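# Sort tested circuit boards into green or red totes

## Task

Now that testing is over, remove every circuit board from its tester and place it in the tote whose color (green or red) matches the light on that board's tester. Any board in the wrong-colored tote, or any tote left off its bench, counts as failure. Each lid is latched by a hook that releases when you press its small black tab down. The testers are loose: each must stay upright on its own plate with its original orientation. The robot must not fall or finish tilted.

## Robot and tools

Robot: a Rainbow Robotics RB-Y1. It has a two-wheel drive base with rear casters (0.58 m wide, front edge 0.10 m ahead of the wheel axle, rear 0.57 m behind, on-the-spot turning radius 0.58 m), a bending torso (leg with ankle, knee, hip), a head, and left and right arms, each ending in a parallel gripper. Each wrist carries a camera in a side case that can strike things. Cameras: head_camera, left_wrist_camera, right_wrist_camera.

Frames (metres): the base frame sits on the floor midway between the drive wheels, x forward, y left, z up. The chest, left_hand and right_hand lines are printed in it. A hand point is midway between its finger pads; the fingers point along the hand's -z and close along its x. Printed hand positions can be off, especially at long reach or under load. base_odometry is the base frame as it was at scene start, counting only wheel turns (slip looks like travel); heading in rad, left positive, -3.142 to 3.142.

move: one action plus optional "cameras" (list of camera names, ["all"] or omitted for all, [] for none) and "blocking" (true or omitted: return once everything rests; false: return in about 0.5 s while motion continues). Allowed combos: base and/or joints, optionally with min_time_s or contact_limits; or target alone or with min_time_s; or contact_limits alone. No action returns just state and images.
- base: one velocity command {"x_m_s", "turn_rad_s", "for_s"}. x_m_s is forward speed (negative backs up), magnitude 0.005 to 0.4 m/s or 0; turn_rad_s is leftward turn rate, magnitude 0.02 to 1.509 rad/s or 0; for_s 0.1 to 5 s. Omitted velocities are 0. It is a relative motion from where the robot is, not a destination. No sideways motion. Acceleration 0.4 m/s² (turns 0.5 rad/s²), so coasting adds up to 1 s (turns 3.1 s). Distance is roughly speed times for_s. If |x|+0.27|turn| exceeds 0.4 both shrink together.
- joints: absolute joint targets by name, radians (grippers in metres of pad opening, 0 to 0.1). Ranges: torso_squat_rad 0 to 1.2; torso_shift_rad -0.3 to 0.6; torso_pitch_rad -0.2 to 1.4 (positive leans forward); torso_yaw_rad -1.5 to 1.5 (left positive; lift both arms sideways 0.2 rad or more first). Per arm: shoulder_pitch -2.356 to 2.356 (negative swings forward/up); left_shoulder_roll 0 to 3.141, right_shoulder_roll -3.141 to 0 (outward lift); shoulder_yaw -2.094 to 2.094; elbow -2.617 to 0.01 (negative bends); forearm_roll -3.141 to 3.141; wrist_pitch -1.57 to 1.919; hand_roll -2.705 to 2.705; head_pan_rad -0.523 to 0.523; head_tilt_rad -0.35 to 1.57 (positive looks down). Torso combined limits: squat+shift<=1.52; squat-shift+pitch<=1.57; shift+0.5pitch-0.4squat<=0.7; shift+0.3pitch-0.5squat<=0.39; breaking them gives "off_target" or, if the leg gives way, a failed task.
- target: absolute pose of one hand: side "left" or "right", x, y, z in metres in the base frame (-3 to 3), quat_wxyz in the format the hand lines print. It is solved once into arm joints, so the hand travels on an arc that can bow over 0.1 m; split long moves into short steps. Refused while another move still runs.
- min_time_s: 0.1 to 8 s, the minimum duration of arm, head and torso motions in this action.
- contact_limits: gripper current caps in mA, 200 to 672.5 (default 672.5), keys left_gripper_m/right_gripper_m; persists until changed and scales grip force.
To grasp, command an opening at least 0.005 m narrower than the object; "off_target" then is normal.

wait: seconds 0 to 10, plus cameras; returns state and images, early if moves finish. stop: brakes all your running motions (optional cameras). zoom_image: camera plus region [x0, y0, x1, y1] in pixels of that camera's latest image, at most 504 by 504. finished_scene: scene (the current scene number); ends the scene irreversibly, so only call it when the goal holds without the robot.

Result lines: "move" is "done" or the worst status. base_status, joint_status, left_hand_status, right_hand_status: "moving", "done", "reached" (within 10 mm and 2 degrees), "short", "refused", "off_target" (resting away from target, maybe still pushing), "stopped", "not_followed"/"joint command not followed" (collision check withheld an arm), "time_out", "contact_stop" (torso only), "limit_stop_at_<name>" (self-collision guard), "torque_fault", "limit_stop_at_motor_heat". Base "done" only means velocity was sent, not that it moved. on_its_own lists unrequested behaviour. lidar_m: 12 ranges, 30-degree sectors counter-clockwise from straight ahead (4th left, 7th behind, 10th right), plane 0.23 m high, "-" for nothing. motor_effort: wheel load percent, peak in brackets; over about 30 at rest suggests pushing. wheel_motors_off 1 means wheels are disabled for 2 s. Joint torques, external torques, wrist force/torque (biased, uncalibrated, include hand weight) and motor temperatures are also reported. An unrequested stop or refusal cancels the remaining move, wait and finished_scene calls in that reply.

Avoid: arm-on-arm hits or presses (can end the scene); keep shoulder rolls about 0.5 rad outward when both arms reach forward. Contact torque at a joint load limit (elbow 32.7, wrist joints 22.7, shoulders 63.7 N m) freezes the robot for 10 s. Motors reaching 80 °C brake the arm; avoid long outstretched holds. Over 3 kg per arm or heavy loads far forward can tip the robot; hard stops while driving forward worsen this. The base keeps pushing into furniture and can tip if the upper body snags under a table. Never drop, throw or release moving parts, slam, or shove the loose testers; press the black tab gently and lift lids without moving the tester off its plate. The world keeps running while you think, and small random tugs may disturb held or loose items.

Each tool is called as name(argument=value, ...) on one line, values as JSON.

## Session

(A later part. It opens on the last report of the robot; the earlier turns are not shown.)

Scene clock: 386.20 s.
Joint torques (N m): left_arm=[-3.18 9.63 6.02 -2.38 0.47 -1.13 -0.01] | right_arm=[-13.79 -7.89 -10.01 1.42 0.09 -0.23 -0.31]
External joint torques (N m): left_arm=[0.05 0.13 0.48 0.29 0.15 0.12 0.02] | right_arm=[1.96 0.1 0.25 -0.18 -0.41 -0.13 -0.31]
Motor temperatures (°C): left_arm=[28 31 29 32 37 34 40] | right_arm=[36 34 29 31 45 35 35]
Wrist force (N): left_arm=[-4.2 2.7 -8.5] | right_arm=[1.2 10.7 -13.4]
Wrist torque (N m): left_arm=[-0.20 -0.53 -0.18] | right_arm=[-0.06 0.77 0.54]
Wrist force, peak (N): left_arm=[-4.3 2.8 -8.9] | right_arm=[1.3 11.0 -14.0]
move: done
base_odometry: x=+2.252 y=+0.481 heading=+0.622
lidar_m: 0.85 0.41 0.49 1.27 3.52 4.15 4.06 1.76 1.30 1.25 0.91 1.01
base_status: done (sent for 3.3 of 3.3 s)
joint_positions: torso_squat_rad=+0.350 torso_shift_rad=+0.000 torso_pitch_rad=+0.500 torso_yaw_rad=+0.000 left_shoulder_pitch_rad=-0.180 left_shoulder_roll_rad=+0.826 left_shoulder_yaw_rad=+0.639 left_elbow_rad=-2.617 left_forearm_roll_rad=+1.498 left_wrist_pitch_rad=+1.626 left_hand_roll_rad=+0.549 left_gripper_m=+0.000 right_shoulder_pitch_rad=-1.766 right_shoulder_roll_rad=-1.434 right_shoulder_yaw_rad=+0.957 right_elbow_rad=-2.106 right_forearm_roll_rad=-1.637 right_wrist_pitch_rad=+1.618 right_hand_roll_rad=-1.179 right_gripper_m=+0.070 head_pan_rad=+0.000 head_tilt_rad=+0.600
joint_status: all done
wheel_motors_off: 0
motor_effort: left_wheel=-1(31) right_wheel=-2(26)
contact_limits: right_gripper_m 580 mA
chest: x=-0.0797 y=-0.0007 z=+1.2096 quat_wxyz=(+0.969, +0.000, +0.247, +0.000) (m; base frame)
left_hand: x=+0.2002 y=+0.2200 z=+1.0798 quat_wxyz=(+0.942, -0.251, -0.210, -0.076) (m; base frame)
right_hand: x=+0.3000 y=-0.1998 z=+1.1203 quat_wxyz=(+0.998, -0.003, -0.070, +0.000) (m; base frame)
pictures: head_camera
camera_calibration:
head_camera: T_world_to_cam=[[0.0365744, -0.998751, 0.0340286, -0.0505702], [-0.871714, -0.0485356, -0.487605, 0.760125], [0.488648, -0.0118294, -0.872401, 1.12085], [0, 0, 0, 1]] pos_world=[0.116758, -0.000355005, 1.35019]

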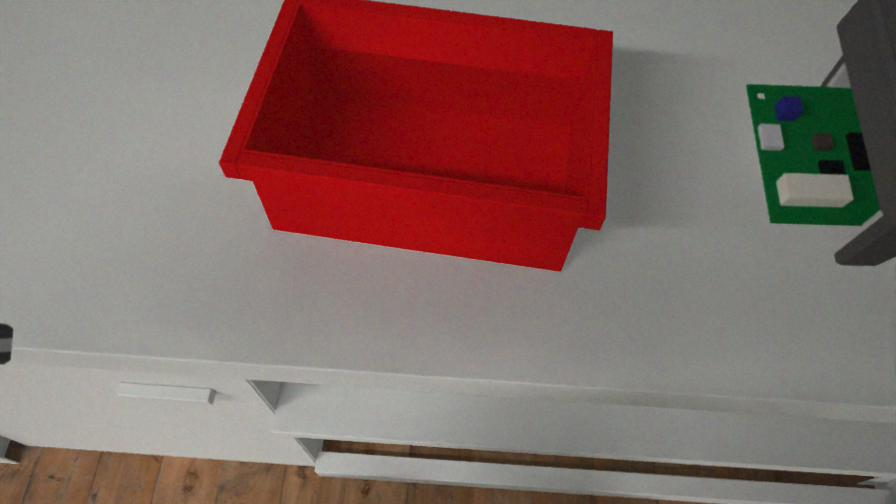

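move(target={"side":"right","x":0.44,"y":-0.042,"z":1.03,"quat_wxyz":[1,0,0,-0.03]}, min_time_s=2, cameras=["head_camera"])

move(target={"side":"right","x":0.452,"y":-0.042,"z":0.985,"quat_wxyz":[1,0,0,-0.03]}, min_time_s=1.5)

Scene clock: 398.37 s.
Joint torques (N m): left_arm=[-2.93 9.73 5.87 -2.32 0.55 -1.14 -0.06] | right_arm=[-25.42 -7.58 -5.78 -0.18 0.28 -0.22 0.08]
External joint torques (N m): left_arm=[0.29 0.24 0.33 0.35 0.24 0.1 -0.03] | right_arm=[1.28 0.52 1.5 1.11 0.03 -0.19 0.08]
Motor temperatures (°C): left_arm=[28 31 29 32 37 34 40] | right_arm=[35 34 29 31 45 35 35]
Wrist force (N): left_arm=[-4.4 2.5 -8.4] | right_arm=[2.0 10.6 -13.7]
Wrist torque (N m): left_arm=[-0.19 -0.56 -0.18] | right_arm=[-0.02 0.85 0.53]
Wrist force, peak (N): left_arm=[-4.5 2.9 -8.7] | right_arm=[1.9 11.1 -13.9]
move: done
base_odometry: x=+2.251 y=+0.481 heading=+0.622
lidar_m: 0.85 0.41 0.49 1.27 3.53 4.15 4.06 1.76 1.30 1.26 0.91 1.02
base_status: not commanded
joint_positions: torso_squat_rad=+0.350 torso_shift_rad=+0.000 torso_pitch_rad=+0.500 torso_yaw_rad=+0.000 left_shoulder_pitch_rad=-0.180 left_shoulder_roll_rad=+0.826 left_shoulder_yaw_rad=+0.639 left_elbow_rad=-2.617 left_forearm_roll_rad=+1.498 left_wrist_pitch_rad=+1.626 left_hand_roll_rad=+0.549 left_gripper_m=+0.000 right_shoulder_pitch_rad=-1.947 right_shoulder_roll_rad=-0.529 right_shoulder_yaw_rad=+1.133 right_elbow_rad=-0.838 right_forearm_roll_rad=-1.430 right_wrist_pitch_rad=+1.587 right_hand_roll_rad=-0.847 right_gripper_m=+0.070 head_pan_rad=+0.000 head_tilt_rad=+0.600
joint_status: all done
wheel_motors_off: 0
motor_effort: left_wheel=+1(2) right_wheel=-2(4)
contact_limits: right_gripper_m 580 mA
chest: x=-0.0797 y=-0.0007 z=+1.2096 quat_wxyz=(+0.969, +0.000, +0.247, +0.000) (m; base frame)
left_hand: x=+0.2002 y=+0.2200 z=+1.0798 quat_wxyz=(+0.942, -0.251, -0.210, -0.076) (m; base frame)
right_hand: x=+0.4392 y=-0.0420 z=+1.0302 quat_wxyz=(+1.000, +0.002, -0.003, -0.030) (m; base frame)
right_hand_status: reached (checked arc, planned for 2.0 s): 1 mm and 0.5 deg off.
pictures: head_camera
camera_calibration:
head_camera: T_world_to_cam=[[0.0365862, -0.998751, 0.034039, -0.0505688], [-0.871692, -0.0485515, -0.487644, 0.760147], [0.488687, -0.0118305, -0.872379, 1.12085], [0, 0, 0, 1]] pos_world=[0.116718, -0.000339116, 1.35021]

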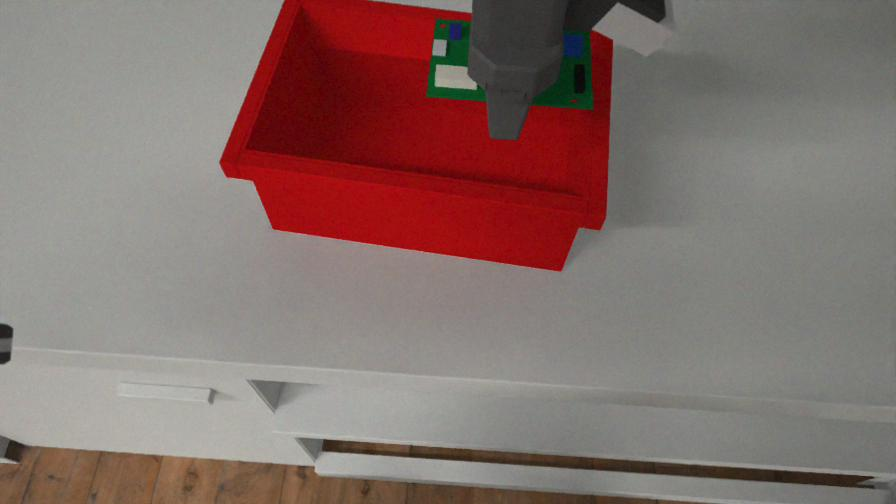

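Scene clock: 400.20 s.
Joint torques (N m): left_arm=[-3.06 9.72 5.98 -2.4 0.46 -1.06 -0.05] | right_arm=[-23.56 -5.87 -4.05 -0.31 0.36 -0.34 0.33]
External joint torques (N m): left_arm=[0.16 0.23 0.44 0.27 0.14 0.18 -0.02] | right_arm=[3.59 2.11 1.13 1.06 0.1 -0.31 0.33]
Motor temperatures (°C): left_arm=[28 31 29 32 37 34 40] | right_arm=[36 34 29 31 45 35 35]
Wrist force (N): left_arm=[-4.4 2.8 -8.4] | right_arm=[2.2 11.0 -13.7]
Wrist torque (N m): left_arm=[-0.21 -0.56 -0.19] | right_arm=[-0.07 0.84 0.53]
Wrist force, peak (N): left_arm=[-4.4 2.7 -8.8] | right_arm=[1.9 10.8 -14.2]
move: done
base_odometry: x=+2.251 y=+0.481 heading=+0.622
lidar_m: 0.86 0.41 0.49 1.26 3.52 4.15 4.07 1.76 1.29 1.26 0.91 1.02
base_status: not commanded
joint_positions: torso_squat_rad=+0.350 torso_shift_rad=+0.000 torso_pitch_rad=+0.500 torso_yaw_rad=+0.000 left_shoulder_pitch_rad=-0.180 left_shoulder_roll_rad=+0.826 left_shoulder_yaw_rad=+0.639 left_elbow_rad=-2.617 left_forearm_roll_rad=+1.498 left_wrist_pitch_rad=+1.626 left_hand_roll_rad=+0.549 left_gripper_m=+0.000 right_shoulder_pitch_rad=-1.920 right_shoulder_roll_rad=-0.400 right_shoulder_yaw_rad=+1.155 right_elbow_rad=-0.575 right_forearm_roll_rad=-1.403 right_wrist_pitch_rad=+1.492 right_hand_roll_rad=-0.704 right_gripper_m=+0.070 head_pan_rad=+0.000 head_tilt_rad=+0.600
joint_status: all done
wheel_motors_off: 0
motor_effort: left_wheel=-1(2) right_wheel=-2(4)
contact_limits: right_gripper_m 580 mA
chest: x=-0.0797 y=-0.0007 z=+1.2096 quat_wxyz=(+0.969, +0.000, +0.247, +0.000) (m; base frame)
left_hand: x=+0.2002 y=+0.2200 z=+1.0798 quat_wxyz=(+0.942, -0.251, -0.210, -0.076) (m; base frame)
right_hand: x=+0.4520 y=-0.0420 z=+0.9855 quat_wxyz=(+1.000, +0.001, -0.002, -0.030) (m; base frame)
right_hand_status: reached (checked arc, planned for 1.5 s): 0 mm and 0.2 deg off.
pictures: head_camera, left_wrist_camera, right_wrist_camera
camera_calibration:
head_camera: T_world_to_cam=[[0.0365859, -0.998751, 0.0340386, -0.0505686], [-0.871692, -0.048551, -0.487643, 0.760146], [0.488687, -0.0118303, -0.872379, 1.12085], [0, 0, 0, 1]] pos_world=[0.116718, -0.00033964, 1.35021]
left_wrist_camera: T_world_to_cam=[[0.908362, -0.0315465, 0.416993, -0.6265], [-0.374391, -0.505585, 0.777312, -0.618916], [0.186304, -0.8622, -0.471065, 0.730132], [0, 0, 0, 1]] pos_world=[0.201345, 0.296841, 1.08628]
right_wrist_camera: T_world_to_cam=[[-0.996554, 0.0805039, -0.0199855, 0.475949], [0.0632098, 0.893062, 0.445472, -0.396796], [0.0537105, 0.442674, -0.895073, 0.948092], [0, 0, 0, 1]] pos_world=[0.448468, -0.103648, 1.03488]

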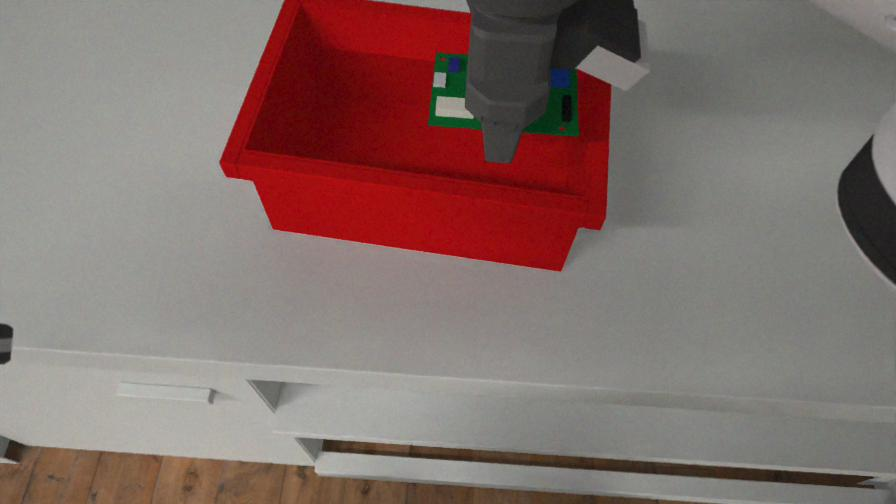

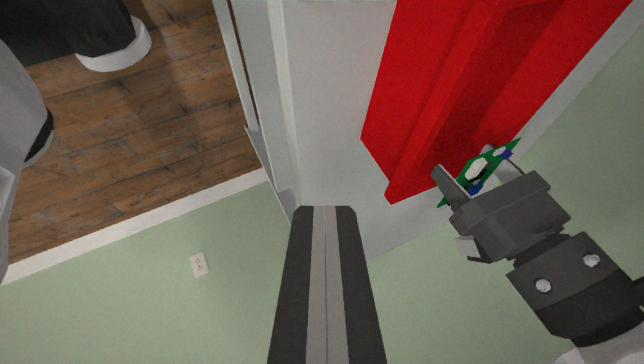

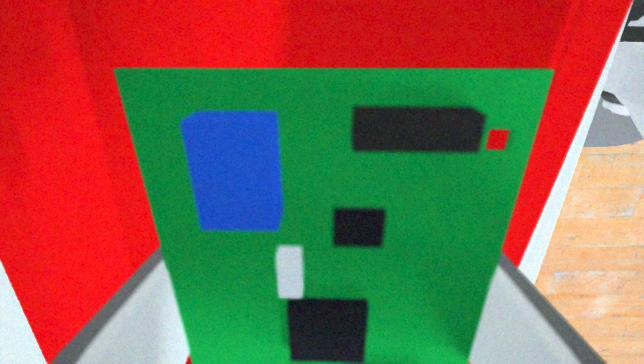

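move(target={"side":"right","x":0.46,"y":-0.034,"z":0.955,"quat_wxyz":[1,0,0,-0.03]}, min_time_s=1.5, cameras=["head_camera","right_wrist_camera"])

move(target={"side":"right","x":0.46,"y":-0.034,"z":0.93,"quat_wxyz":[1,0,0,-0.03]}, min_time_s=1.5, cameras=["head_camera","right_wrist_camera"])

Scene clock: 409.73 s.
Joint torques (N m): left_arm=[-3.01 9.66 6.05 -2.42 0.42 -1.09 -0.07] | right_arm=[-26.61 -5.41 -1.88 -0.25 0.3 -0.35 0.31]
External joint torques (N m): left_arm=[0.21 0.17 0.51 0.25 0.11 0.16 -0.05] | right_arm=[0.49 2.29 0.6 1.05 0.04 -0.26 0.3]
Motor temperatures (°C): left_arm=[28 31 29 32 37 34 40] | right_arm=[36 34 29 31 45 35 35]
Wrist force (N): left_arm=[-4.3 2.7 -8.5] | right_arm=[1.9 10.8 -13.7]
Wrist torque (N m): left_arm=[-0.20 -0.55 -0.16] | right_arm=[-0.07 0.82 0.54]
Wrist force, peak (N): left_arm=[-4.5 2.9 -8.7] | right_arm=[1.5 11.0 -14.1]
move: done
base_odometry: x=+2.251 y=+0.481 heading=+0.622
lidar_m: 0.86 0.41 0.49 1.27 3.53 4.15 4.06 1.76 1.30 1.26 0.91 1.01
base_status: not commanded
joint_positions: torso_squat_rad=+0.350 torso_shift_rad=+0.000 torso_pitch_rad=+0.500 torso_yaw_rad=+0.000 left_shoulder_pitch_rad=-0.180 left_shoulder_roll_rad=+0.826 left_shoulder_yaw_rad=+0.639 left_elbow_rad=-2.617 left_forearm_roll_rad=+1.498 left_wrist_pitch_rad=+1.626 left_hand_roll_rad=+0.549 left_gripper_m=+0.000 right_shoulder_pitch_rad=-1.927 right_shoulder_roll_rad=-0.240 right_shoulder_yaw_rad=+1.155 right_elbow_rad=-0.267 right_forearm_roll_rad=-1.394 right_wrist_pitch_rad=+1.385 right_hand_roll_rad=-0.556 right_gripper_m=+0.070 head_pan_rad=+0.000 head_tilt_rad=+0.600
joint_status: all done
wheel_motors_off: 0
motor_effort: left_wheel=+0(2) right_wheel=-2(4)
contact_limits: right_gripper_m 580 mA
chest: x=-0.0797 y=-0.0007 z=+1.2096 quat_wxyz=(+0.969, +0.000, +0.247, +0.000) (m; base frame)
left_hand: x=+0.2002 y=+0.2200 z=+1.0798 quat_wxyz=(+0.942, -0.251, -0.210, -0.076) (m; base frame)
right_hand: x=+0.4596 y=-0.0343 z=+0.9552 quat_wxyz=(+0.999, +0.006, -0.015, -0.030) (m; base frame)
right_hand_status: reached (checked arc, as near as the solve gets, planned for 1.5 s): 1 mm and 1.8 deg off.
pictures: head_camera, right_wrist_camera
camera_calibration:
head_camera: T_world_to_cam=[[0.0365863, -0.998751, 0.0340384, -0.0505683], [-0.871692, -0.0485512, -0.487643, 0.760146], [0.488686, -0.01183, -0.872379, 1.12085], [0, 0, 0, 1]] pos_world=[0.116718, -0.000339447, 1.35021]
right_wrist_camera: T_world_to_cam=[[-0.995684, 0.0808195, -0.0456234, 0.506379], [0.0512415, 0.888599, 0.455814, -0.395236], [0.0773795, 0.451509, -0.888905, 0.90069], [0, 0, 0, 1]] pos_world=[0.454751, -0.0963885, 1.00389]

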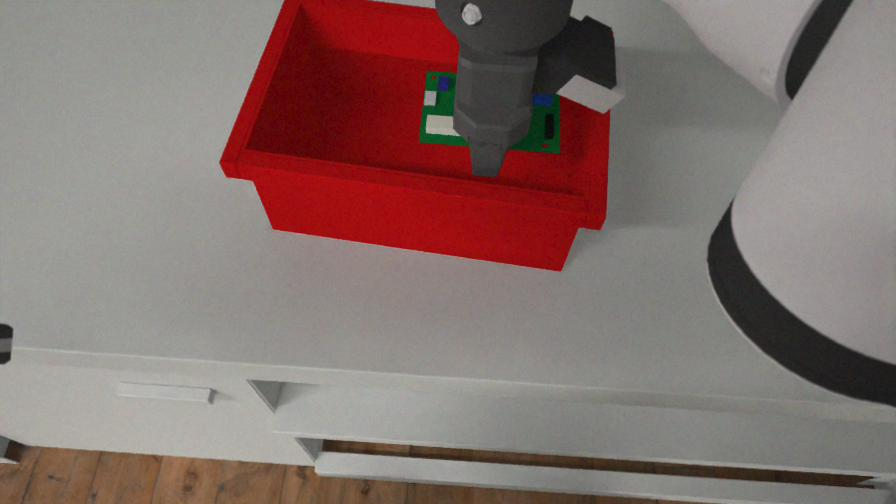

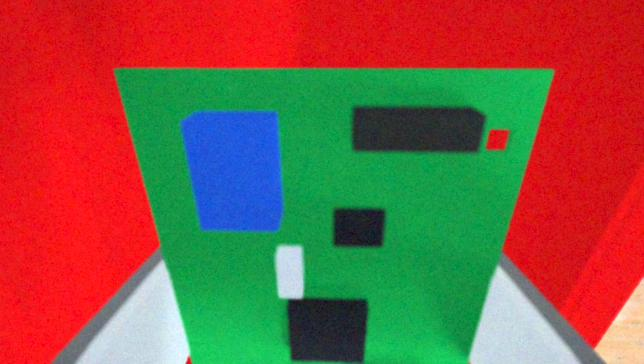

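Scene clock: 411.57 s.
Joint torques (N m): left_arm=[-3.12 9.59 5.86 -2.4 0.45 -1.15 -0.02] | right_arm=[-23.12 -4.83 -1.41 -0.26 0.35 -0.47 -0.32]
External joint torques (N m): left_arm=[0.1 0.1 0.32 0.28 0.14 0.09 0.01] | right_arm=[3.77 2.56 1.05 1.03 0.08 -0.33 -0.32]
Motor temperatures (°C): left_arm=[28 31 29 32 37 34 40] | right_arm=[36 34 29 31 45 35 35]
Wrist force (N): left_arm=[-4.2 2.7 -8.4] | right_arm=[1.8 10.7 -13.4]
Wrist torque (N m): left_arm=[-0.21 -0.53 -0.18] | right_arm=[-0.05 0.81 0.52]
Wrist force, peak (N): left_arm=[-4.5 2.8 -8.8] | right_arm=[1.7 11.0 -13.9]
move: short
base_odometry: x=+2.251 y=+0.481 heading=+0.622
lidar_m: 0.86 0.41 0.49 1.28 3.52 4.15 4.06 1.76 1.30 1.26 0.90 1.01
base_status: not commanded
joint_positions: torso_squat_rad=+0.350 torso_shift_rad=+0.000 torso_pitch_rad=+0.500 torso_yaw_rad=+0.000 left_shoulder_pitch_rad=-0.180 left_shoulder_roll_rad=+0.826 left_shoulder_yaw_rad=+0.639 left_elbow_rad=-2.617 left_forearm_roll_rad=+1.498 left_wrist_pitch_rad=+1.626 left_hand_roll_rad=+0.549 left_gripper_m=+0.000 right_shoulder_pitch_rad=-1.881 right_shoulder_roll_rad=-0.228 right_shoulder_yaw_rad=+1.164 right_elbow_rad=-0.267 right_forearm_roll_rad=-1.381 right_wrist_pitch_rad=+1.316 right_hand_roll_rad=-0.558 right_gripper_m=+0.070 head_pan_rad=+0.000 head_tilt_rad=+0.600
joint_status: all done
wheel_motors_off: 0
motor_effort: left_wheel=+0(2) right_wheel=-2(4)
contact_limits: right_gripper_m 580 mA
chest: x=-0.0797 y=-0.0007 z=+1.2096 quat_wxyz=(+0.969, +0.000, +0.247, +0.000) (m; base frame)
left_hand: x=+0.2002 y=+0.2200 z=+1.0798 quat_wxyz=(+0.942, -0.251, -0.210, -0.076) (m; base frame)
right_hand: x=+0.4597 y=-0.0342 z=+0.9306 quat_wxyz=(+0.999, +0.010, -0.025, -0.030) (m; base frame)
right_hand_status: short (checked arc, as near as the solve gets, planned for 1.5 s): 1 mm and 3.1 deg off. The place is met; only the turn is off.
pictures: head_camera, right_wrist_camera
camera_calibration:
head_camera: T_world_to_cam=[[0.0365859, -0.998751, 0.0340386, -0.0505687], [-0.871692, -0.048551, -0.487643, 0.760146], [0.488687, -0.0118303, -0.872379, 1.12085], [0, 0, 0, 1]] pos_world=[0.116718, -0.000339595, 1.35021]
right_wrist_camera: T_world_to_cam=[[-0.994512, 0.0810503, -0.0661516, 0.523999], [0.0412749, 0.884986, 0.463784, -0.387091], [0.0961331, 0.458508, -0.883475, 0.865368], [0, 0, 0, 1]] pos_world=[0.45391, -0.096678, 0.978721]

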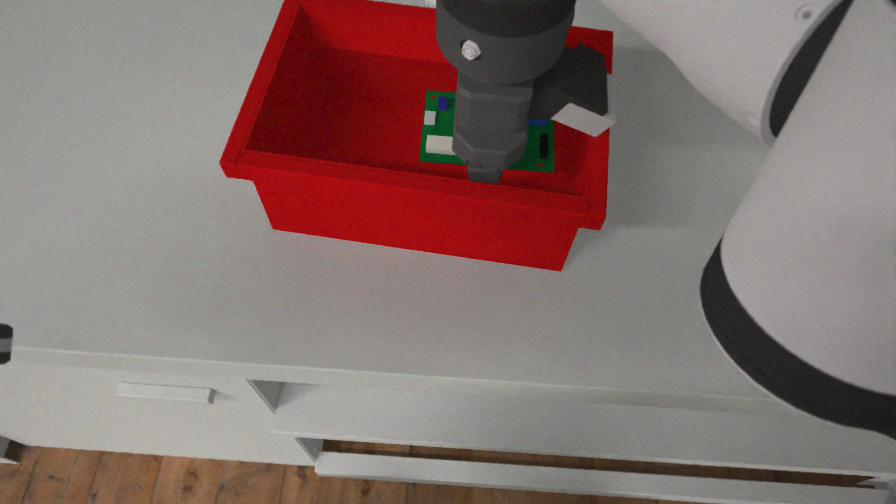

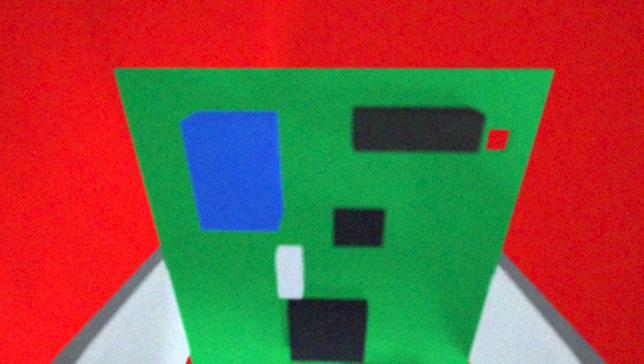

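move(target={"side":"right","x":0.457,"y":-0.034,"z":0.905,"quat_wxyz":[1,0,0,-0.03]}, min_time_s=1.5, cameras=["head_camera"])

move(target={"side":"right","x":0.456,"y":-0.034,"z":0.885,"quat_wxyz":[1,0,0,-0.03]}, min_time_s=1.5, cameras=["head_camera"])

move(target={"side":"right","x":0.456,"y":-0.034,"z":0.872,"quat_wxyz":[1,0,0,-0.03]}, min_time_s=1.5, cameras=["head_camera","right_wrist_camera"])

move(target={"side":"right","x":0.456,"y":-0.034,"z":0.863,"quat_wxyz":[1,0,0,-0.03]}, min_time_s=2, cameras=["head_camera","right_wrist_camera"])

Scene clock: 426.90 s.
Joint torques (N m): left_arm=[-3.18 9.92 6.08 -2.38 0.46 -1.17 -0.04] | right_arm=[6.89 7.38 3.15 -0.19 1.28 -5.72 -0.91]
External joint torques (N m): left_arm=[0.07 0.41 0.54 0.27 0.15 0.08 -0.01] | right_arm=[33.58 14.51 5.59 1.09 1 -5.53 -0.91]
Motor temperatures (°C): left_arm=[28 31 29 32 37 34 40] | right_arm=[36 34 29 31 45 35 35]
Wrist force (N): left_arm=[-4.2 2.7 -8.4] | right_arm=[0.7 -0.3 68.0]
Wrist torque (N m): left_arm=[-0.19 -0.54 -0.17] | right_arm=[0.68 5.68 1.11]
Wrist force, peak (N): left_arm=[-4.6 2.9 -8.6] | right_arm=[1.3 -0.1 69.6]
move: short
base_odometry: x=+2.251 y=+0.481 heading=+0.622
lidar_m: 0.86 0.41 0.49 1.26 3.52 4.15 4.06 1.74 1.30 1.25 0.90 1.02
base_status: not commanded
joint_positions: torso_squat_rad=+0.350 torso_shift_rad=-0.001 torso_pitch_rad=+0.497 torso_yaw_rad=+0.000 left_shoulder_pitch_rad=-0.180 left_shoulder_roll_rad=+0.826 left_shoulder_yaw_rad=+0.639 left_elbow_rad=-2.617 left_forearm_roll_rad=+1.498 left_wrist_pitch_rad=+1.626 left_hand_roll_rad=+0.549 left_gripper_m=+0.000 right_shoulder_pitch_rad=-1.842 right_shoulder_roll_rad=-0.218 right_shoulder_yaw_rad=+1.173 right_elbow_rad=-0.267 right_forearm_roll_rad=-1.369 right_wrist_pitch_rad=+1.255 right_hand_roll_rad=-0.562 right_gripper_m=+0.070 head_pan_rad=+0.000 head_tilt_rad=+0.600
joint_status: all done
wheel_motors_off: 0
motor_effort: left_wheel=+0(2) right_wheel=-3(4)
contact_limits: right_gripper_m 580 mA
chest: x=-0.0813 y=-0.0008 z=+1.2100 quat_wxyz=(+0.969, +0.000, +0.246, +0.000) (m; base frame)
left_hand: x=+0.1991 y=+0.2199 z=+1.0811 quat_wxyz=(+0.941, -0.251, -0.211, -0.077) (m; base frame)
right_hand: x=+0.4588 y=-0.0343 z=+0.9118 quat_wxyz=(+0.999, +0.014, -0.037, -0.030) (m; base frame)
right_hand_status: short (checked arc, as near as the solve gets, planned for 1.5 s): 7 mm and 4.5 deg off. The place is met; only the turn is off.
pictures: head_camera
camera_calibration:
head_camera: T_world_to_cam=[[0.0363043, -0.998757, 0.0341618, -0.0507532], [-0.870224, -0.0484017, -0.490273, 0.762292], [0.491317, -0.0119294, -0.870899, 1.12035], [0, 0, 0, 1]] pos_world=[0.114762, -0.000428902, 1.35117]

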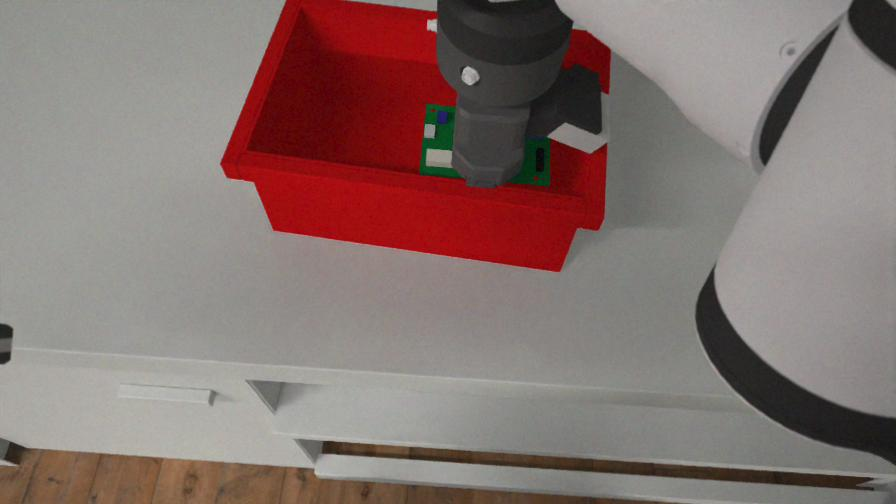

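Scene clock: 437.67 s.
Joint torques (N m): left_arm=[-3.02 9.56 5.53 -2.39 0.55 -1.19 -0.01] | right_arm=[-22.31 -4.91 -1.38 -0.54 0.42 -0.42 -0.35]
External joint torques (N m): left_arm=[0.2 0.07 -0.01 0.28 0.23 0.06 0.02] | right_arm=[4.3 2.11 1.06 0.74 0.14 -0.19 -0.35]
External joint torques when the fault began: right_arm=[67.73 24.97 11.9 2.07 3.43 -14.27 -1.95]
Motor temperatures (°C): left_arm=[28 31 29 32 37 34 40] | right_arm=[36 34 28 31 45 35 35]
Wrist force (N): left_arm=[-4.1 2.8 -8.3] | right_arm=[1.7 11.9 -13.3]
Wrist torque (N m): left_arm=[-0.22 -0.53 -0.19] | right_arm=[-0.18 0.83 0.49]
Wrist force, peak (N): left_arm=[-3.7 3.5 -9.1] | right_arm=[-11.3 -12.3 167.7]
move: torque_fault
TORQUE FAULT: right_shoulder_pitch_rad reached its load limit. The robot stopped for 10 seconds, dropped its targets and accepts commands again. The stop added 9.1 s to the call.
base_odometry: x=+2.251 y=+0.481 heading=+0.622
lidar_m: 0.86 0.41 0.49 1.27 3.52 4.15 4.06 1.76 1.30 1.26 0.90 1.02
base_status: not commanded
joint_positions: torso_squat_rad=+0.350 torso_shift_rad=+0.000 torso_pitch_rad=+0.500 torso_yaw_rad=+0.000 left_shoulder_pitch_rad=-0.180 left_shoulder_roll_rad=+0.826 left_shoulder_yaw_rad=+0.639 left_elbow_rad=-2.617 left_forearm_roll_rad=+1.498 left_wrist_pitch_rad=+1.626 left_hand_roll_rad=+0.549 left_gripper_m=+0.000 right_shoulder_pitch_rad=-1.830 right_shoulder_roll_rad=-0.215 right_shoulder_yaw_rad=+1.175 right_elbow_rad=-0.267 right_forearm_roll_rad=-1.364 right_wrist_pitch_rad=+1.224 right_hand_roll_rad=-0.564 right_gripper_m=+0.070 head_pan_rad=+0.000 head_tilt_rad=+0.600
joint_status: right_shoulder_pitch_rad torque_fault (moved +0.011 of +0.051); right_forearm_roll_rad torque_fault (moved +0.006 of +0.013); right_wrist_pitch_rad torque_fault (moved -0.030 of -0.072); the others done
wheel_motors_off: 0
on_its_own: right_shoulder_pitch_rad is held at -1.830, not at your -1.790, since a torque_fault; right_forearm_roll_rad is held at -1.364, not at your -1.356, since a torque_fault; right_wrist_pitch_rad is held at +1.224, not at your +1.182, since a torque_fault
motor_effort: left_wheel=+1(30) right_wheel=-4(24)
contact_limits: right_gripper_m 580 mA
chest: x=-0.0798 y=-0.0007 z=+1.2096 quat_wxyz=(+0.969, +0.000, +0.247, +0.000) (m; base frame)
left_hand: x=+0.2002 y=+0.2200 z=+1.0799 quat_wxyz=(+0.942, -0.251, -0.210, -0.077) (m; base frame)
right_hand: x=+0.4622 y=-0.0335 z=+0.9044 quat_wxyz=(+0.998, +0.017, -0.045, -0.030) (m; base frame)
right_hand_status: short (checked arc, as near as the solve gets, planned for 1.5 s): torque_fault, 20 mm and 5.5 deg off.
pictures: head_camera
camera_calibration:
head_camera: T_world_to_cam=[[0.0365514, -0.998752, 0.0340308, -0.0505723], [-0.871659, -0.0485179, -0.487706, 0.760206], [0.488748, -0.0118369, -0.872345, 1.12084], [0, 0, 0, 1]] pos_world=[0.116682, -0.000358379, 1.35023]

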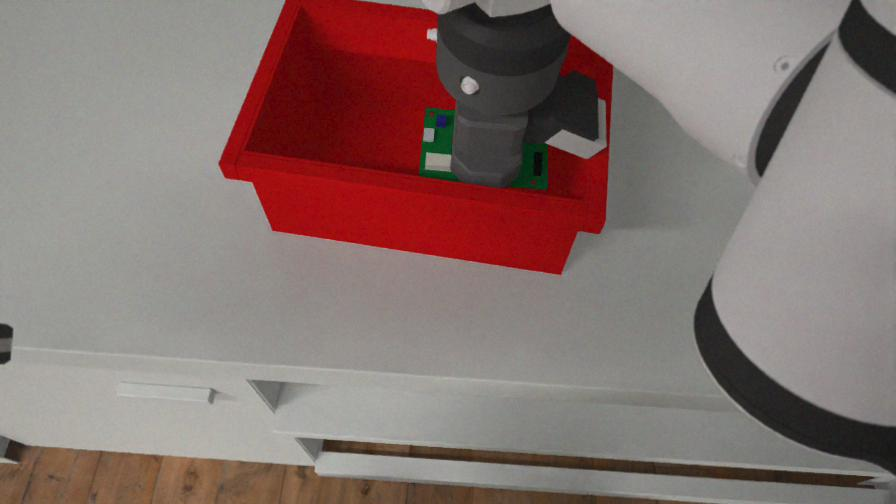

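not run: a stop that you did not command came earlier in this reply.

not run: a stop that you did not command came earlier in this reply.

move(target={"side":"right","x":0.46,"y":-0.034,"z":0.935,"quat_wxyz":[1,0,0,-0.03]}, min_time_s=1.5, cameras=["head_camera"])

move(target={"side":"right","x":0.452,"y":0.025,"z":0.955,"quat_wxyz":[1,0,0,-0.03]}, min_time_s=2, cameras=["head_camera","right_wrist_camera"])

Scene clock: 447.23 s.
Joint torques (N m): left_arm=[-2.93 9.57 5.66 -2.4 0.52 -1.16 0] | right_arm=[-26.35 -8.54 -3.84 -0.12 -0.35 0.04 0.36]
External joint torques (N m): left_arm=[0.29 0.07 0.12 0.27 0.2 0.09 0.03] | right_arm=[0.59 -1.1 -1.38 1.18 -0.62 0.16 0.35]
Motor temperatures (°C): left_arm=[28 31 29 32 37 34 40] | right_arm=[36 34 28 31 45 35 35]
Wrist force (N): left_arm=[-4.4 2.8 -8.5] | right_arm=[2.0 10.6 -13.5]
Wrist torque (N m): left_arm=[-0.20 -0.55 -0.18] | right_arm=[-0.06 0.83 0.53]
Wrist force, peak (N): left_arm=[-4.3 2.9 -8.7] | right_arm=[1.6 11.7 -13.7]
move: short
base_odometry: x=+2.251 y=+0.481 heading=+0.622
lidar_m: 0.85 0.41 0.49 1.27 3.53 4.14 4.05 1.76 1.30 1.26 0.90 1.01
base_status: not commanded
joint_positions: torso_squat_rad=+0.350 torso_shift_rad=+0.000 torso_pitch_rad=+0.500 torso_yaw_rad=+0.000 left_shoulder_pitch_rad=-0.180 left_shoulder_roll_rad=+0.826 left_shoulder_yaw_rad=+0.639 left_elbow_rad=-2.617 left_forearm_roll_rad=+1.498 left_wrist_pitch_rad=+1.626 left_hand_roll_rad=+0.549 left_gripper_m=+0.000 right_shoulder_pitch_rad=-1.890 right_shoulder_roll_rad=-0.230 right_shoulder_yaw_rad=+1.163 right_elbow_rad=-0.267 right_forearm_roll_rad=-1.383 right_wrist_pitch_rad=+1.330 right_hand_roll_rad=-0.558 right_gripper_m=+0.070 head_pan_rad=+0.000 head_tilt_rad=+0.600
joint_status: all done
wheel_motors_off: 0
motor_effort: left_wheel=+2(3) right_wheel=-1(4)
contact_limits: right_gripper_m 580 mA
chest: x=-0.0798 y=-0.0007 z=+1.2096 quat_wxyz=(+0.969, +0.000, +0.247, +0.000) (m; base frame)
left_hand: x=+0.2002 y=+0.2200 z=+1.0799 quat_wxyz=(+0.942, -0.251, -0.210, -0.077) (m; base frame)
right_hand: x=+0.4593 y=-0.0341 z=+0.9351 quat_wxyz=(+0.999, +0.009, -0.023, -0.030) (m; base frame)
right_hand_status: short (checked arc, as near as the solve gets, planned for 1.5 s): 1 mm and 2.8 deg off. The place is met; only the turn is off.
pictures: head_camera
camera_calibration:
head_camera: T_world_to_cam=[[0.0365512, -0.998752, 0.0340311, -0.0505725], [-0.871659, -0.0485179, -0.487706, 0.760206], [0.488748, -0.0118372, -0.872345, 1.12084], [0, 0, 0, 1]] pos_world=[0.116683, -0.000358172, 1.35023]

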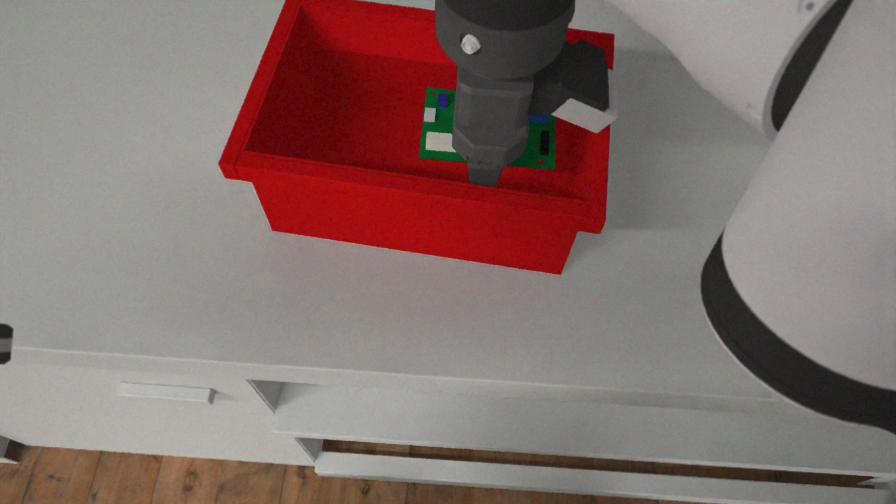

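Scene clock: 449.57 s.
Joint torques (N m): left_arm=[-3.16 9.37 5.8 -2.36 0.46 -1.17 -0.04] | right_arm=[-25.97 -5.15 -1.32 -0.29 0.47 -0.56 -0.32]
External joint torques (N m): left_arm=[0.06 -0.13 0.26 0.31 0.15 0.08 -0.01] | right_arm=[0.7 2.12 1.17 1.11 0.19 -0.33 -0.33]
Motor temperatures (°C): left_arm=[28 31 29 32 37 34 40] | right_arm=[36 34 28 31 45 35 35]
Wrist force (N): left_arm=[-4.1 2.9 -8.4] | right_arm=[1.3 10.6 -13.7]
Wrist torque (N m): left_arm=[-0.22 -0.52 -0.18] | right_arm=[-0.07 0.76 0.52]
Wrist force, peak (N): left_arm=[-4.4 3.1 -8.6] | right_arm=[1.5 11.0 -13.9]
move: short
base_odometry: x=+2.251 y=+0.481 heading=+0.622
lidar_m: 0.86 0.41 0.49 1.28 3.53 4.14 4.06 1.75 1.30 1.26 0.90 1.01
base_status: not commanded
joint_positions: torso_squat_rad=+0.350 torso_shift_rad=+0.000 torso_pitch_rad=+0.500 torso_yaw_rad=+0.000 left_shoulder_pitch_rad=-0.180 left_shoulder_roll_rad=+0.826 left_shoulder_yaw_rad=+0.639 left_elbow_rad=-2.617 left_forearm_roll_rad=+1.498 left_wrist_pitch_rad=+1.626 left_hand_roll_rad=+0.549 left_gripper_m=+0.000 right_shoulder_pitch_rad=-1.953 right_shoulder_roll_rad=-0.140 right_shoulder_yaw_rad=+1.163 right_elbow_rad=-0.267 right_forearm_roll_rad=-1.375 right_wrist_pitch_rad=+1.314 right_hand_roll_rad=-0.663 right_gripper_m=+0.070 head_pan_rad=+0.000 head_tilt_rad=+0.600
joint_status: all done
wheel_motors_off: 0
motor_effort: left_wheel=+1(3) right_wheel=-3(4)
contact_limits: right_gripper_m 580 mA
chest: x=-0.0798 y=-0.0007 z=+1.2096 quat_wxyz=(+0.969, +0.000, +0.247, +0.000) (m; base frame)
left_hand: x=+0.2002 y=+0.2200 z=+1.0799 quat_wxyz=(+0.942, -0.251, -0.210, -0.077) (m; base frame)
right_hand: x=+0.4515 y=+0.0246 z=+0.9552 quat_wxyz=(+0.998, +0.024, -0.045, -0.030) (m; base frame)
right_hand_status: short (checked arc, as near as the solve gets, planned for 2.0 s): 1 mm and 5.9 deg off. The place is met; only the turn is off.
pictures: head_camera, right_wrist_camera
camera_calibration:
head_camera: T_world_to_cam=[[0.036551, -0.998752, 0.0340309, -0.0505724], [-0.871659, -0.0485176, -0.487706, 0.760206], [0.488748, -0.0118372, -0.872345, 1.12084], [0, 0, 0, 1]] pos_world=[0.116682, -0.000358359, 1.35023]
right_wrist_camera: T_world_to_cam=[[-0.991051, 0.0832685, -0.104328, 0.547521], [0.0218439, 0.87221, 0.488643, -0.464821], [0.131685, 0.481991, -0.866224, 0.827824], [0, 0, 0, 1]] pos_world=[0.443764, -0.0391732, 1.00133]

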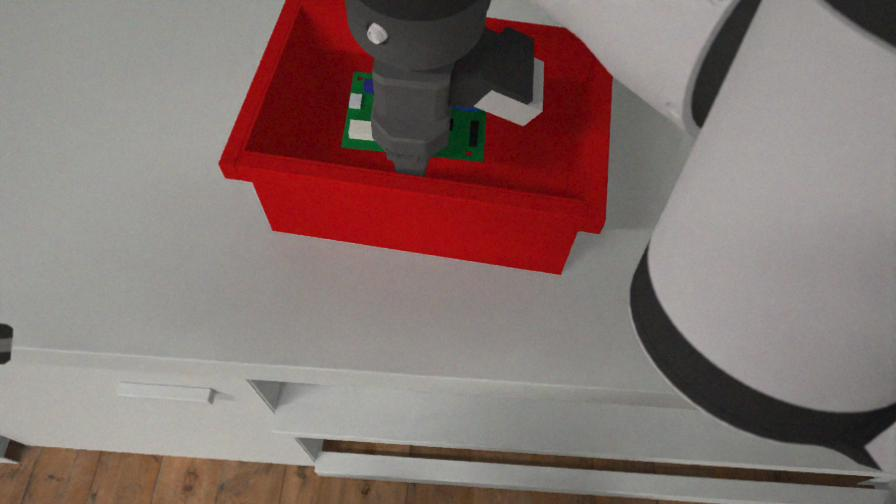

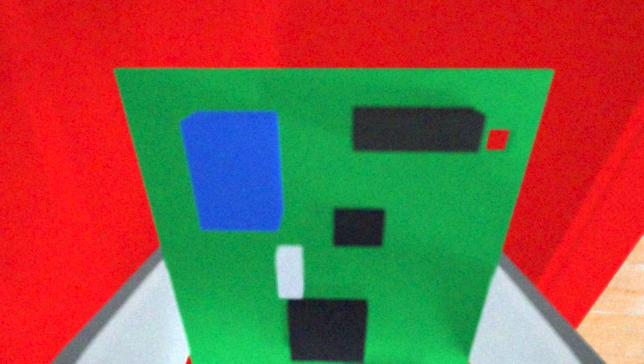

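move(target={"side":"right","x":0.452,"y":0.012,"z":0.93,"quat_wxyz":[1,0,0,-0.03]}, min_time_s=1.5, cameras=[])

move(target={"side":"right","x":0.452,"y":0.012,"z":0.91,"quat_wxyz":[1,0,0,-0.03]}, min_time_s=1.5, cameras=["head_camera","right_wrist_camera"])

Scene clock: 456.93 s.
Joint torques (N m): left_arm=[-2.84 9.63 5.74 -2.37 0.56 -1.23 -0.01] | right_arm=[-22.89 -7.88 -1.24 -0.28 0.55 -0.56 0.34]
External joint torques (N m): left_arm=[0.38 0.14 0.2 0.3 0.24 0.02 0.02] | right_arm=[3.65 -0.96 1.23 1.11 0.27 -0.33 0.33]
Motor temperatures (°C): left_arm=[28 31 29 32 37 34 40] | right_arm=[36 34 28 31 45 35 35]
Wrist force (N): left_arm=[-4.5 2.5 -8.6] | right_arm=[1.4 10.4 -13.5]
Wrist torque (N m): left_arm=[-0.18 -0.58 -0.18] | right_arm=[-0.04 0.79 0.52]
Wrist force, peak (N): left_arm=[-4.4 2.8 -8.6] | right_arm=[1.5 10.8 -13.9]
move: short
base_odometry: x=+2.251 y=+0.481 heading=+0.622
lidar_m: 0.86 0.42 0.48 1.28 3.53 4.15 4.06 1.75 1.30 1.25 0.90 1.01
base_status: not commanded
joint_positions: torso_squat_rad=+0.350 torso_shift_rad=+0.000 torso_pitch_rad=+0.500 torso_yaw_rad=+0.000 left_shoulder_pitch_rad=-0.180 left_shoulder_roll_rad=+0.826 left_shoulder_yaw_rad=+0.639 left_elbow_rad=-2.617 left_forearm_roll_rad=+1.498 left_wrist_pitch_rad=+1.626 left_hand_roll_rad=+0.549 left_gripper_m=+0.000 right_shoulder_pitch_rad=-1.901 right_shoulder_roll_rad=-0.148 right_shoulder_yaw_rad=+1.173 right_elbow_rad=-0.267 right_forearm_roll_rad=-1.365 right_wrist_pitch_rad=+1.270 right_hand_roll_rad=-0.644 right_gripper_m=+0.070 head_pan_rad=+0.000 head_tilt_rad=+0.600
joint_status: all done
wheel_motors_off: 0
motor_effort: left_wheel=+2(3) right_wheel=-3(4)
contact_limits: right_gripper_m 580 mA
chest: x=-0.0798 y=-0.0007 z=+1.2096 quat_wxyz=(+0.969, +0.000, +0.247, +0.000) (m; base frame)
left_hand: x=+0.2002 y=+0.2200 z=+1.0799 quat_wxyz=(+0.942, -0.251, -0.210, -0.077) (m; base frame)
right_hand: x=+0.4514 y=+0.0122 z=+0.9305 quat_wxyz=(+0.998, +0.023, -0.045, -0.030) (m; base frame)
right_hand_status: short (checked arc, as near as the solve gets, planned for 1.5 s): 1 mm and 5.8 deg off. The place is met; only the turn is off.
pictures: none
No camera images: "cameras" was empty.

Scene clock: 458.77 s.
Joint torques (N m): left_arm=[-3.16 9.61 5.96 -2.31 0.5 -1.17 -0.05] | right_arm=[3.67 3.73 2.45 -0.08 1.52 -6.67 -0.71]
External joint torques (N m): left_arm=[0.09 0.1 0.42 0.35 0.19 0.08 -0.02] | right_arm=[30.08 10.4 4.91 1.31 1.22 -6.38 -0.72]
Motor temperatures (°C): left_arm=[28 31 29 32 37 34 40] | right_arm=[36 34 28 31 45 35 35]
Wrist force (N): left_arm=[-4.4 2.7 -8.3] | right_arm=[-5.0 2.2 65.6]
Wrist torque (N m): left_arm=[-0.21 -0.57 -0.17] | right_arm=[-0.72 4.96 0.91]
Wrist force, peak (N): left_arm=[-4.4 2.8 -8.7] | right_arm=[-5.3 2.3 66.3]
move: short
base_odometry: x=+2.251 y=+0.481 heading=+0.622
lidar_m: 0.86 0.42 0.49 1.27 3.53 4.15 4.06 1.75 1.30 1.26 0.90 1.02
base_status: not commanded
joint_positions: torso_squat_rad=+0.350 torso_shift_rad=-0.001 torso_pitch_rad=+0.497 torso_yaw_rad=+0.000 left_shoulder_pitch_rad=-0.180 left_shoulder_roll_rad=+0.826 left_shoulder_yaw_rad=+0.639 left_elbow_rad=-2.617 left_forearm_roll_rad=+1.498 left_wrist_pitch_rad=+1.626 left_hand_roll_rad=+0.549 left_gripper_m=+0.000 right_shoulder_pitch_rad=-1.868 right_shoulder_roll_rad=-0.142 right_shoulder_yaw_rad=+1.181 right_elbow_rad=-0.267 right_forearm_roll_rad=-1.353 right_wrist_pitch_rad=+1.211 right_hand_roll_rad=-0.647 right_gripper_m=+0.070 head_pan_rad=+0.000 head_tilt_rad=+0.600
joint_status: all done
wheel_motors_off: 0
motor_effort: left_wheel=+2(3) right_wheel=-3(4)
contact_limits: right_gripper_m 580 mA
chest: x=-0.0813 y=-0.0008 z=+1.2100 quat_wxyz=(+0.969, +0.001, +0.246, +0.000) (m; base frame)
left_hand: x=+0.1991 y=+0.2199 z=+1.0811 quat_wxyz=(+0.941, -0.251, -0.211, -0.077) (m; base frame)
right_hand: x=+0.4531 y=+0.0120 z=+0.9161 quat_wxyz=(+0.997, +0.029, -0.059, -0.030) (m; base frame)
right_hand_status: short (checked arc, as near as the solve gets, planned for 1.5 s): 6 mm and 7.5 deg off. The place is met; only the turn is off.
pictures: head_camera, right_wrist_camera
camera_calibration:
head_camera: T_world_to_cam=[[0.0363288, -0.99876, 0.0340413, -0.0506561], [-0.870264, -0.0483629, -0.490207, 0.762198], [0.491245, -0.0118163, -0.870941, 1.12038], [0, 0, 0, 1]] pos_world=[0.114771, -0.000492417, 1.35115]
right_wrist_camera: T_world_to_cam=[[-0.987771, 0.0843286, -0.131141, 0.569178], [0.00831601, 0.868407, 0.495782, -0.435122], [0.155692, 0.488628, -0.858488, 0.781757], [0, 0, 0, 1]] pos_world=[0.444122, -0.0521236, 0.961497]

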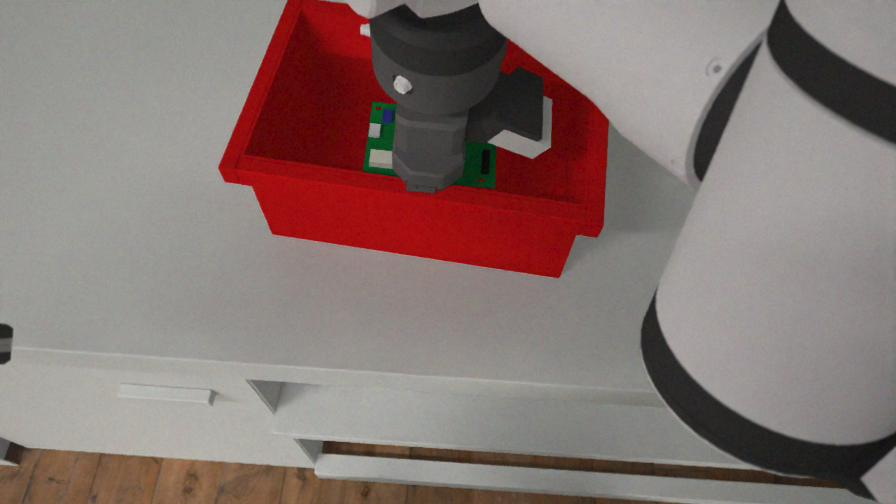

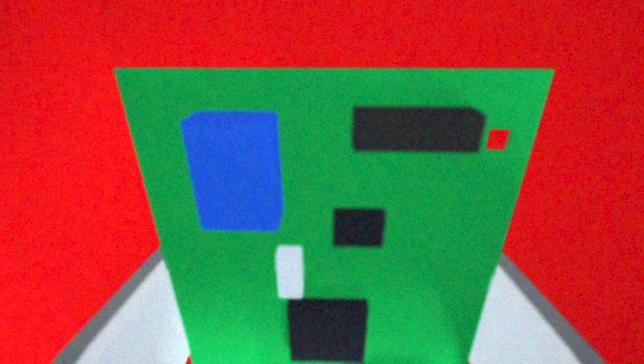

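move(target={"side":"right","x":0.452,"y":0.012,"z":0.935,"quat_wxyz":[1,0,0,-0.03]}, min_time_s=1.5, cameras=[])

move(target={"side":"right","x":0.445,"y":0.012,"z":1.02,"quat_wxyz":[1,0,0,-0.03]}, min_time_s=2, cameras=[])

move(base={"x_m_s":0.08,"for_s":0.45}, cameras=["head_camera"])

Scene clock: 472.70 s.
Joint torques (N m): left_arm=[-3.03 9.82 5.91 -2.41 0.52 -1.26 0.06] | right_arm=[-26.13 -8.13 -3.83 -0.51 -0.23 -0.03 0.49]
External joint torques (N m): left_arm=[0.19 0.32 0.37 0.26 0.21 -0.01 0.09] | right_arm=[0.45 -1.16 -1.36 0.88 -0.51 0.2 0.48]
Motor temperatures (°C): left_arm=[28 31 29 32 37 34 40] | right_arm=[36 34 28 31 45 36 35]
Wrist force (N): left_arm=[-4.1 2.8 -8.3] | right_arm=[1.4 10.5 -13.6]
Wrist torque (N m): left_arm=[-0.22 -0.55 -0.18] | right_arm=[-0.06 0.78 0.53]
Wrist force, peak (N): left_arm=[-4.4 2.7 -8.7] | right_arm=[-5.2 2.7 66.0]
move: short
base_odometry: x=+2.251 y=+0.481 heading=+0.622
lidar_m: 0.86 0.41 0.49 1.27 3.52 4.15 4.07 1.75 1.30 1.26 0.90 1.01
base_status: not commanded
joint_positions: torso_squat_rad=+0.350 torso_shift_rad=+0.000 torso_pitch_rad=+0.500 torso_yaw_rad=+0.000 left_shoulder_pitch_rad=-0.180 left_shoulder_roll_rad=+0.826 left_shoulder_yaw_rad=+0.639 left_elbow_rad=-2.617 left_forearm_roll_rad=+1.498 left_wrist_pitch_rad=+1.626 left_hand_roll_rad=+0.549 left_gripper_m=+0.000 right_shoulder_pitch_rad=-1.906 right_shoulder_roll_rad=-0.150 right_shoulder_yaw_rad=+1.171 right_elbow_rad=-0.267 right_forearm_roll_rad=-1.367 right_wrist_pitch_rad=+1.276 right_hand_roll_rad=-0.643 right_gripper_m=+0.070 head_pan_rad=+0.000 head_tilt_rad=+0.600
joint_status: all done
wheel_motors_off: 0
motor_effort: left_wheel=+2(3) right_wheel=-1(3)
contact_limits: right_gripper_m 580 mA
chest: x=-0.0799 y=-0.0008 z=+1.2097 quat_wxyz=(+0.969, +0.001, +0.247, +0.000) (m; base frame)
left_hand: x=+0.2001 y=+0.2199 z=+1.0800 quat_wxyz=(+0.942, -0.251, -0.210, -0.077) (m; base frame)
right_hand: x=+0.4519 y=+0.0119 z=+0.9333 quat_wxyz=(+0.998, +0.023, -0.044, -0.030) (m; base frame)
right_hand_status: short (checked arc, as near as the solve gets, planned for 1.5 s): 2 mm and 5.7 deg off. The place is met; only the turn is off.
pictures: none
No camera images: "cameras" was empty.

Scene clock: 475.03 s.
Joint torques (N m): left_arm=[-2.82 9.47 5.73 -2.37 0.53 -1.19 -0.06] | right_arm=[-26.36 -9.18 -3.9 -0.3 -0.23 0.08 -0.36]
External joint torques (N m): left_arm=[0.41 -0.02 0.19 0.3 0.22 0.05 -0.03] | right_arm=[0.64 -0.89 -1.4 1.04 -0.49 0.14 -0.36]
Motor temperatures (°C): left_arm=[28 31 29 32 37 34 40] | right_arm=[36 34 28 31 45 36 35]
Wrist force (N): left_arm=[-4.2 2.7 -8.2] | right_arm=[2.0 10.8 -13.6]
Wrist torque (N m): left_arm=[-0.21 -0.55 -0.18] | right_arm=[-0.05 0.81 0.52]
Wrist force, peak (N): left_arm=[-4.4 2.9 -8.7] | right_arm=[2.4 11.1 -13.7]
move: done
base_odometry: x=+2.251 y=+0.481 heading=+0.622
lidar_m: 0.86 0.41 0.49 1.27 3.53 4.15 4.06 1.76 1.30 1.26 0.91 1.02
base_status: not commanded
joint_positions: torso_squat_rad=+0.350 torso_shift_rad=+0.000 torso_pitch_rad=+0.500 torso_yaw_rad=+0.000 left_shoulder_pitch_rad=-0.180 left_shoulder_roll_rad=+0.826 left_shoulder_yaw_rad=+0.639 left_elbow_rad=-2.617 left_forearm_roll_rad=+1.498 left_wrist_pitch_rad=+1.626 left_hand_roll_rad=+0.549 left_gripper_m=+0.000 right_shoulder_pitch_rad=-2.071 right_shoulder_roll_rad=-0.187 right_shoulder_yaw_rad=+1.135 right_elbow_rad=-0.267 right_forearm_roll_rad=-1.414 right_wrist_pitch_rad=+1.519 right_hand_roll_rad=-0.643 right_gripper_m=+0.070 head_pan_rad=+0.000 head_tilt_rad=+0.600
joint_status: all done
wheel_motors_off: 0
motor_effort: left_wheel=+2(3) right_wheel=+0(3)
contact_limits: right_gripper_m 580 mA
chest: x=-0.0799 y=-0.0008 z=+1.2097 quat_wxyz=(+0.969, +0.001, +0.247, +0.000) (m; base frame)
left_hand: x=+0.2001 y=+0.2200 z=+1.0800 quat_wxyz=(+0.942, -0.251, -0.210, -0.077) (m; base frame)
right_hand: x=+0.4445 y=+0.0119 z=+1.0200 quat_wxyz=(+1.000, +0.004, -0.008, -0.030) (m; base frame)
right_hand_status: reached (checked arc, as near as the solve gets, planned for 2.0 s): 1 mm and 1.0 deg off.
pictures: none
No camera images: "cameras" was empty.

Scene clock: 476.00 s.
Joint torques (N m): left_arm=[-3.13 9.54 5.8 -2.33 0.48 -1.21 -0.08] | right_arm=[-25.5 -8.59 -3.69 -0.53 -0.23 -0.01 -0.3]
External joint torques (N m): left_arm=[0.09 0.04 0.26 0.34 0.16 0.04 -0.05] | right_arm=[1.5 -0.3 -1.18 0.8 -0.49 0.04 -0.3]
Motor temperatures (°C): left_arm=[28 31 29 32 37 34 40] | right_arm=[36 34 28 31 45 36 35]
Wrist force (N): left_arm=[-4.1 2.6 -8.3] | right_arm=[2.3 10.9 -13.8]
Wrist torque (N m): left_arm=[-0.20 -0.53 -0.18] | right_arm=[-0.08 0.87 0.52]
Wrist force, peak (N): left_arm=[-4.1 2.9 -8.6] | right_arm=[2.1 10.9 -14.0]
move: done
base_odometry: x=+2.282 y=+0.503 heading=+0.622
lidar_m: 0.85 0.38 0.43 1.24 3.53 4.18 4.10 1.76 1.30 1.25 0.88 0.98
base_status: done (sent for 0.47 of 0.47 s)
joint_positions: torso_squat_rad=+0.350 torso_shift_rad=+0.000 torso_pitch_rad=+0.500 torso_yaw_rad=+0.000 left_shoulder_pitch_rad=-0.180 left_shoulder_roll_rad=+0.826 left_shoulder_yaw_rad=+0.639 left_elbow_rad=-2.617 left_forearm_roll_rad=+1.498 left_wrist_pitch_rad=+1.626 left_hand_roll_rad=+0.549 left_gripper_m=+0.000 right_shoulder_pitch_rad=-2.071 right_shoulder_roll_rad=-0.187 right_shoulder_yaw_rad=+1.135 right_elbow_rad=-0.267 right_forearm_roll_rad=-1.414 right_wrist_pitch_rad=+1.519 right_hand_roll_rad=-0.643 right_gripper_m=+0.070 head_pan_rad=+0.000 head_tilt_rad=+0.600
joint_status: not commanded
wheel_motors_off: 0
motor_effort: left_wheel=-2(24) right_wheel=-5(20)
contact_limits: right_gripper_m 580 mA
chest: x=-0.0797 y=-0.0008 z=+1.2096 quat_wxyz=(+0.969, +0.001, +0.247, +0.000) (m; base frame)
left_hand: x=+0.2002 y=+0.2200 z=+1.0799 quat_wxyz=(+0.942, -0.251, -0.210, -0.077) (m; base frame)
right_hand: x=+0.4447 y=+0.0119 z=+1.0199 quat_wxyz=(+1.000, +0.004, -0.008, -0.030) (m; base frame)
pictures: head_camera
camera_calibration:
head_camera: T_world_to_cam=[[0.0365359, -0.998757, 0.0339146, -0.0505142], [-0.871728, -0.048446, -0.487589, 0.760108], [0.488626, -0.0117498, -0.872414, 1.12086], [0, 0, 0, 1]] pos_world=[0.116771, -0.000457261, 1.35019]

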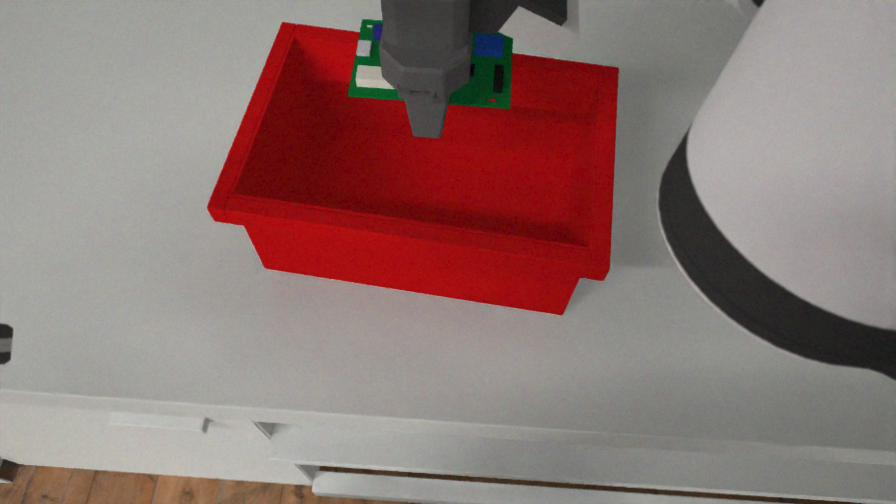

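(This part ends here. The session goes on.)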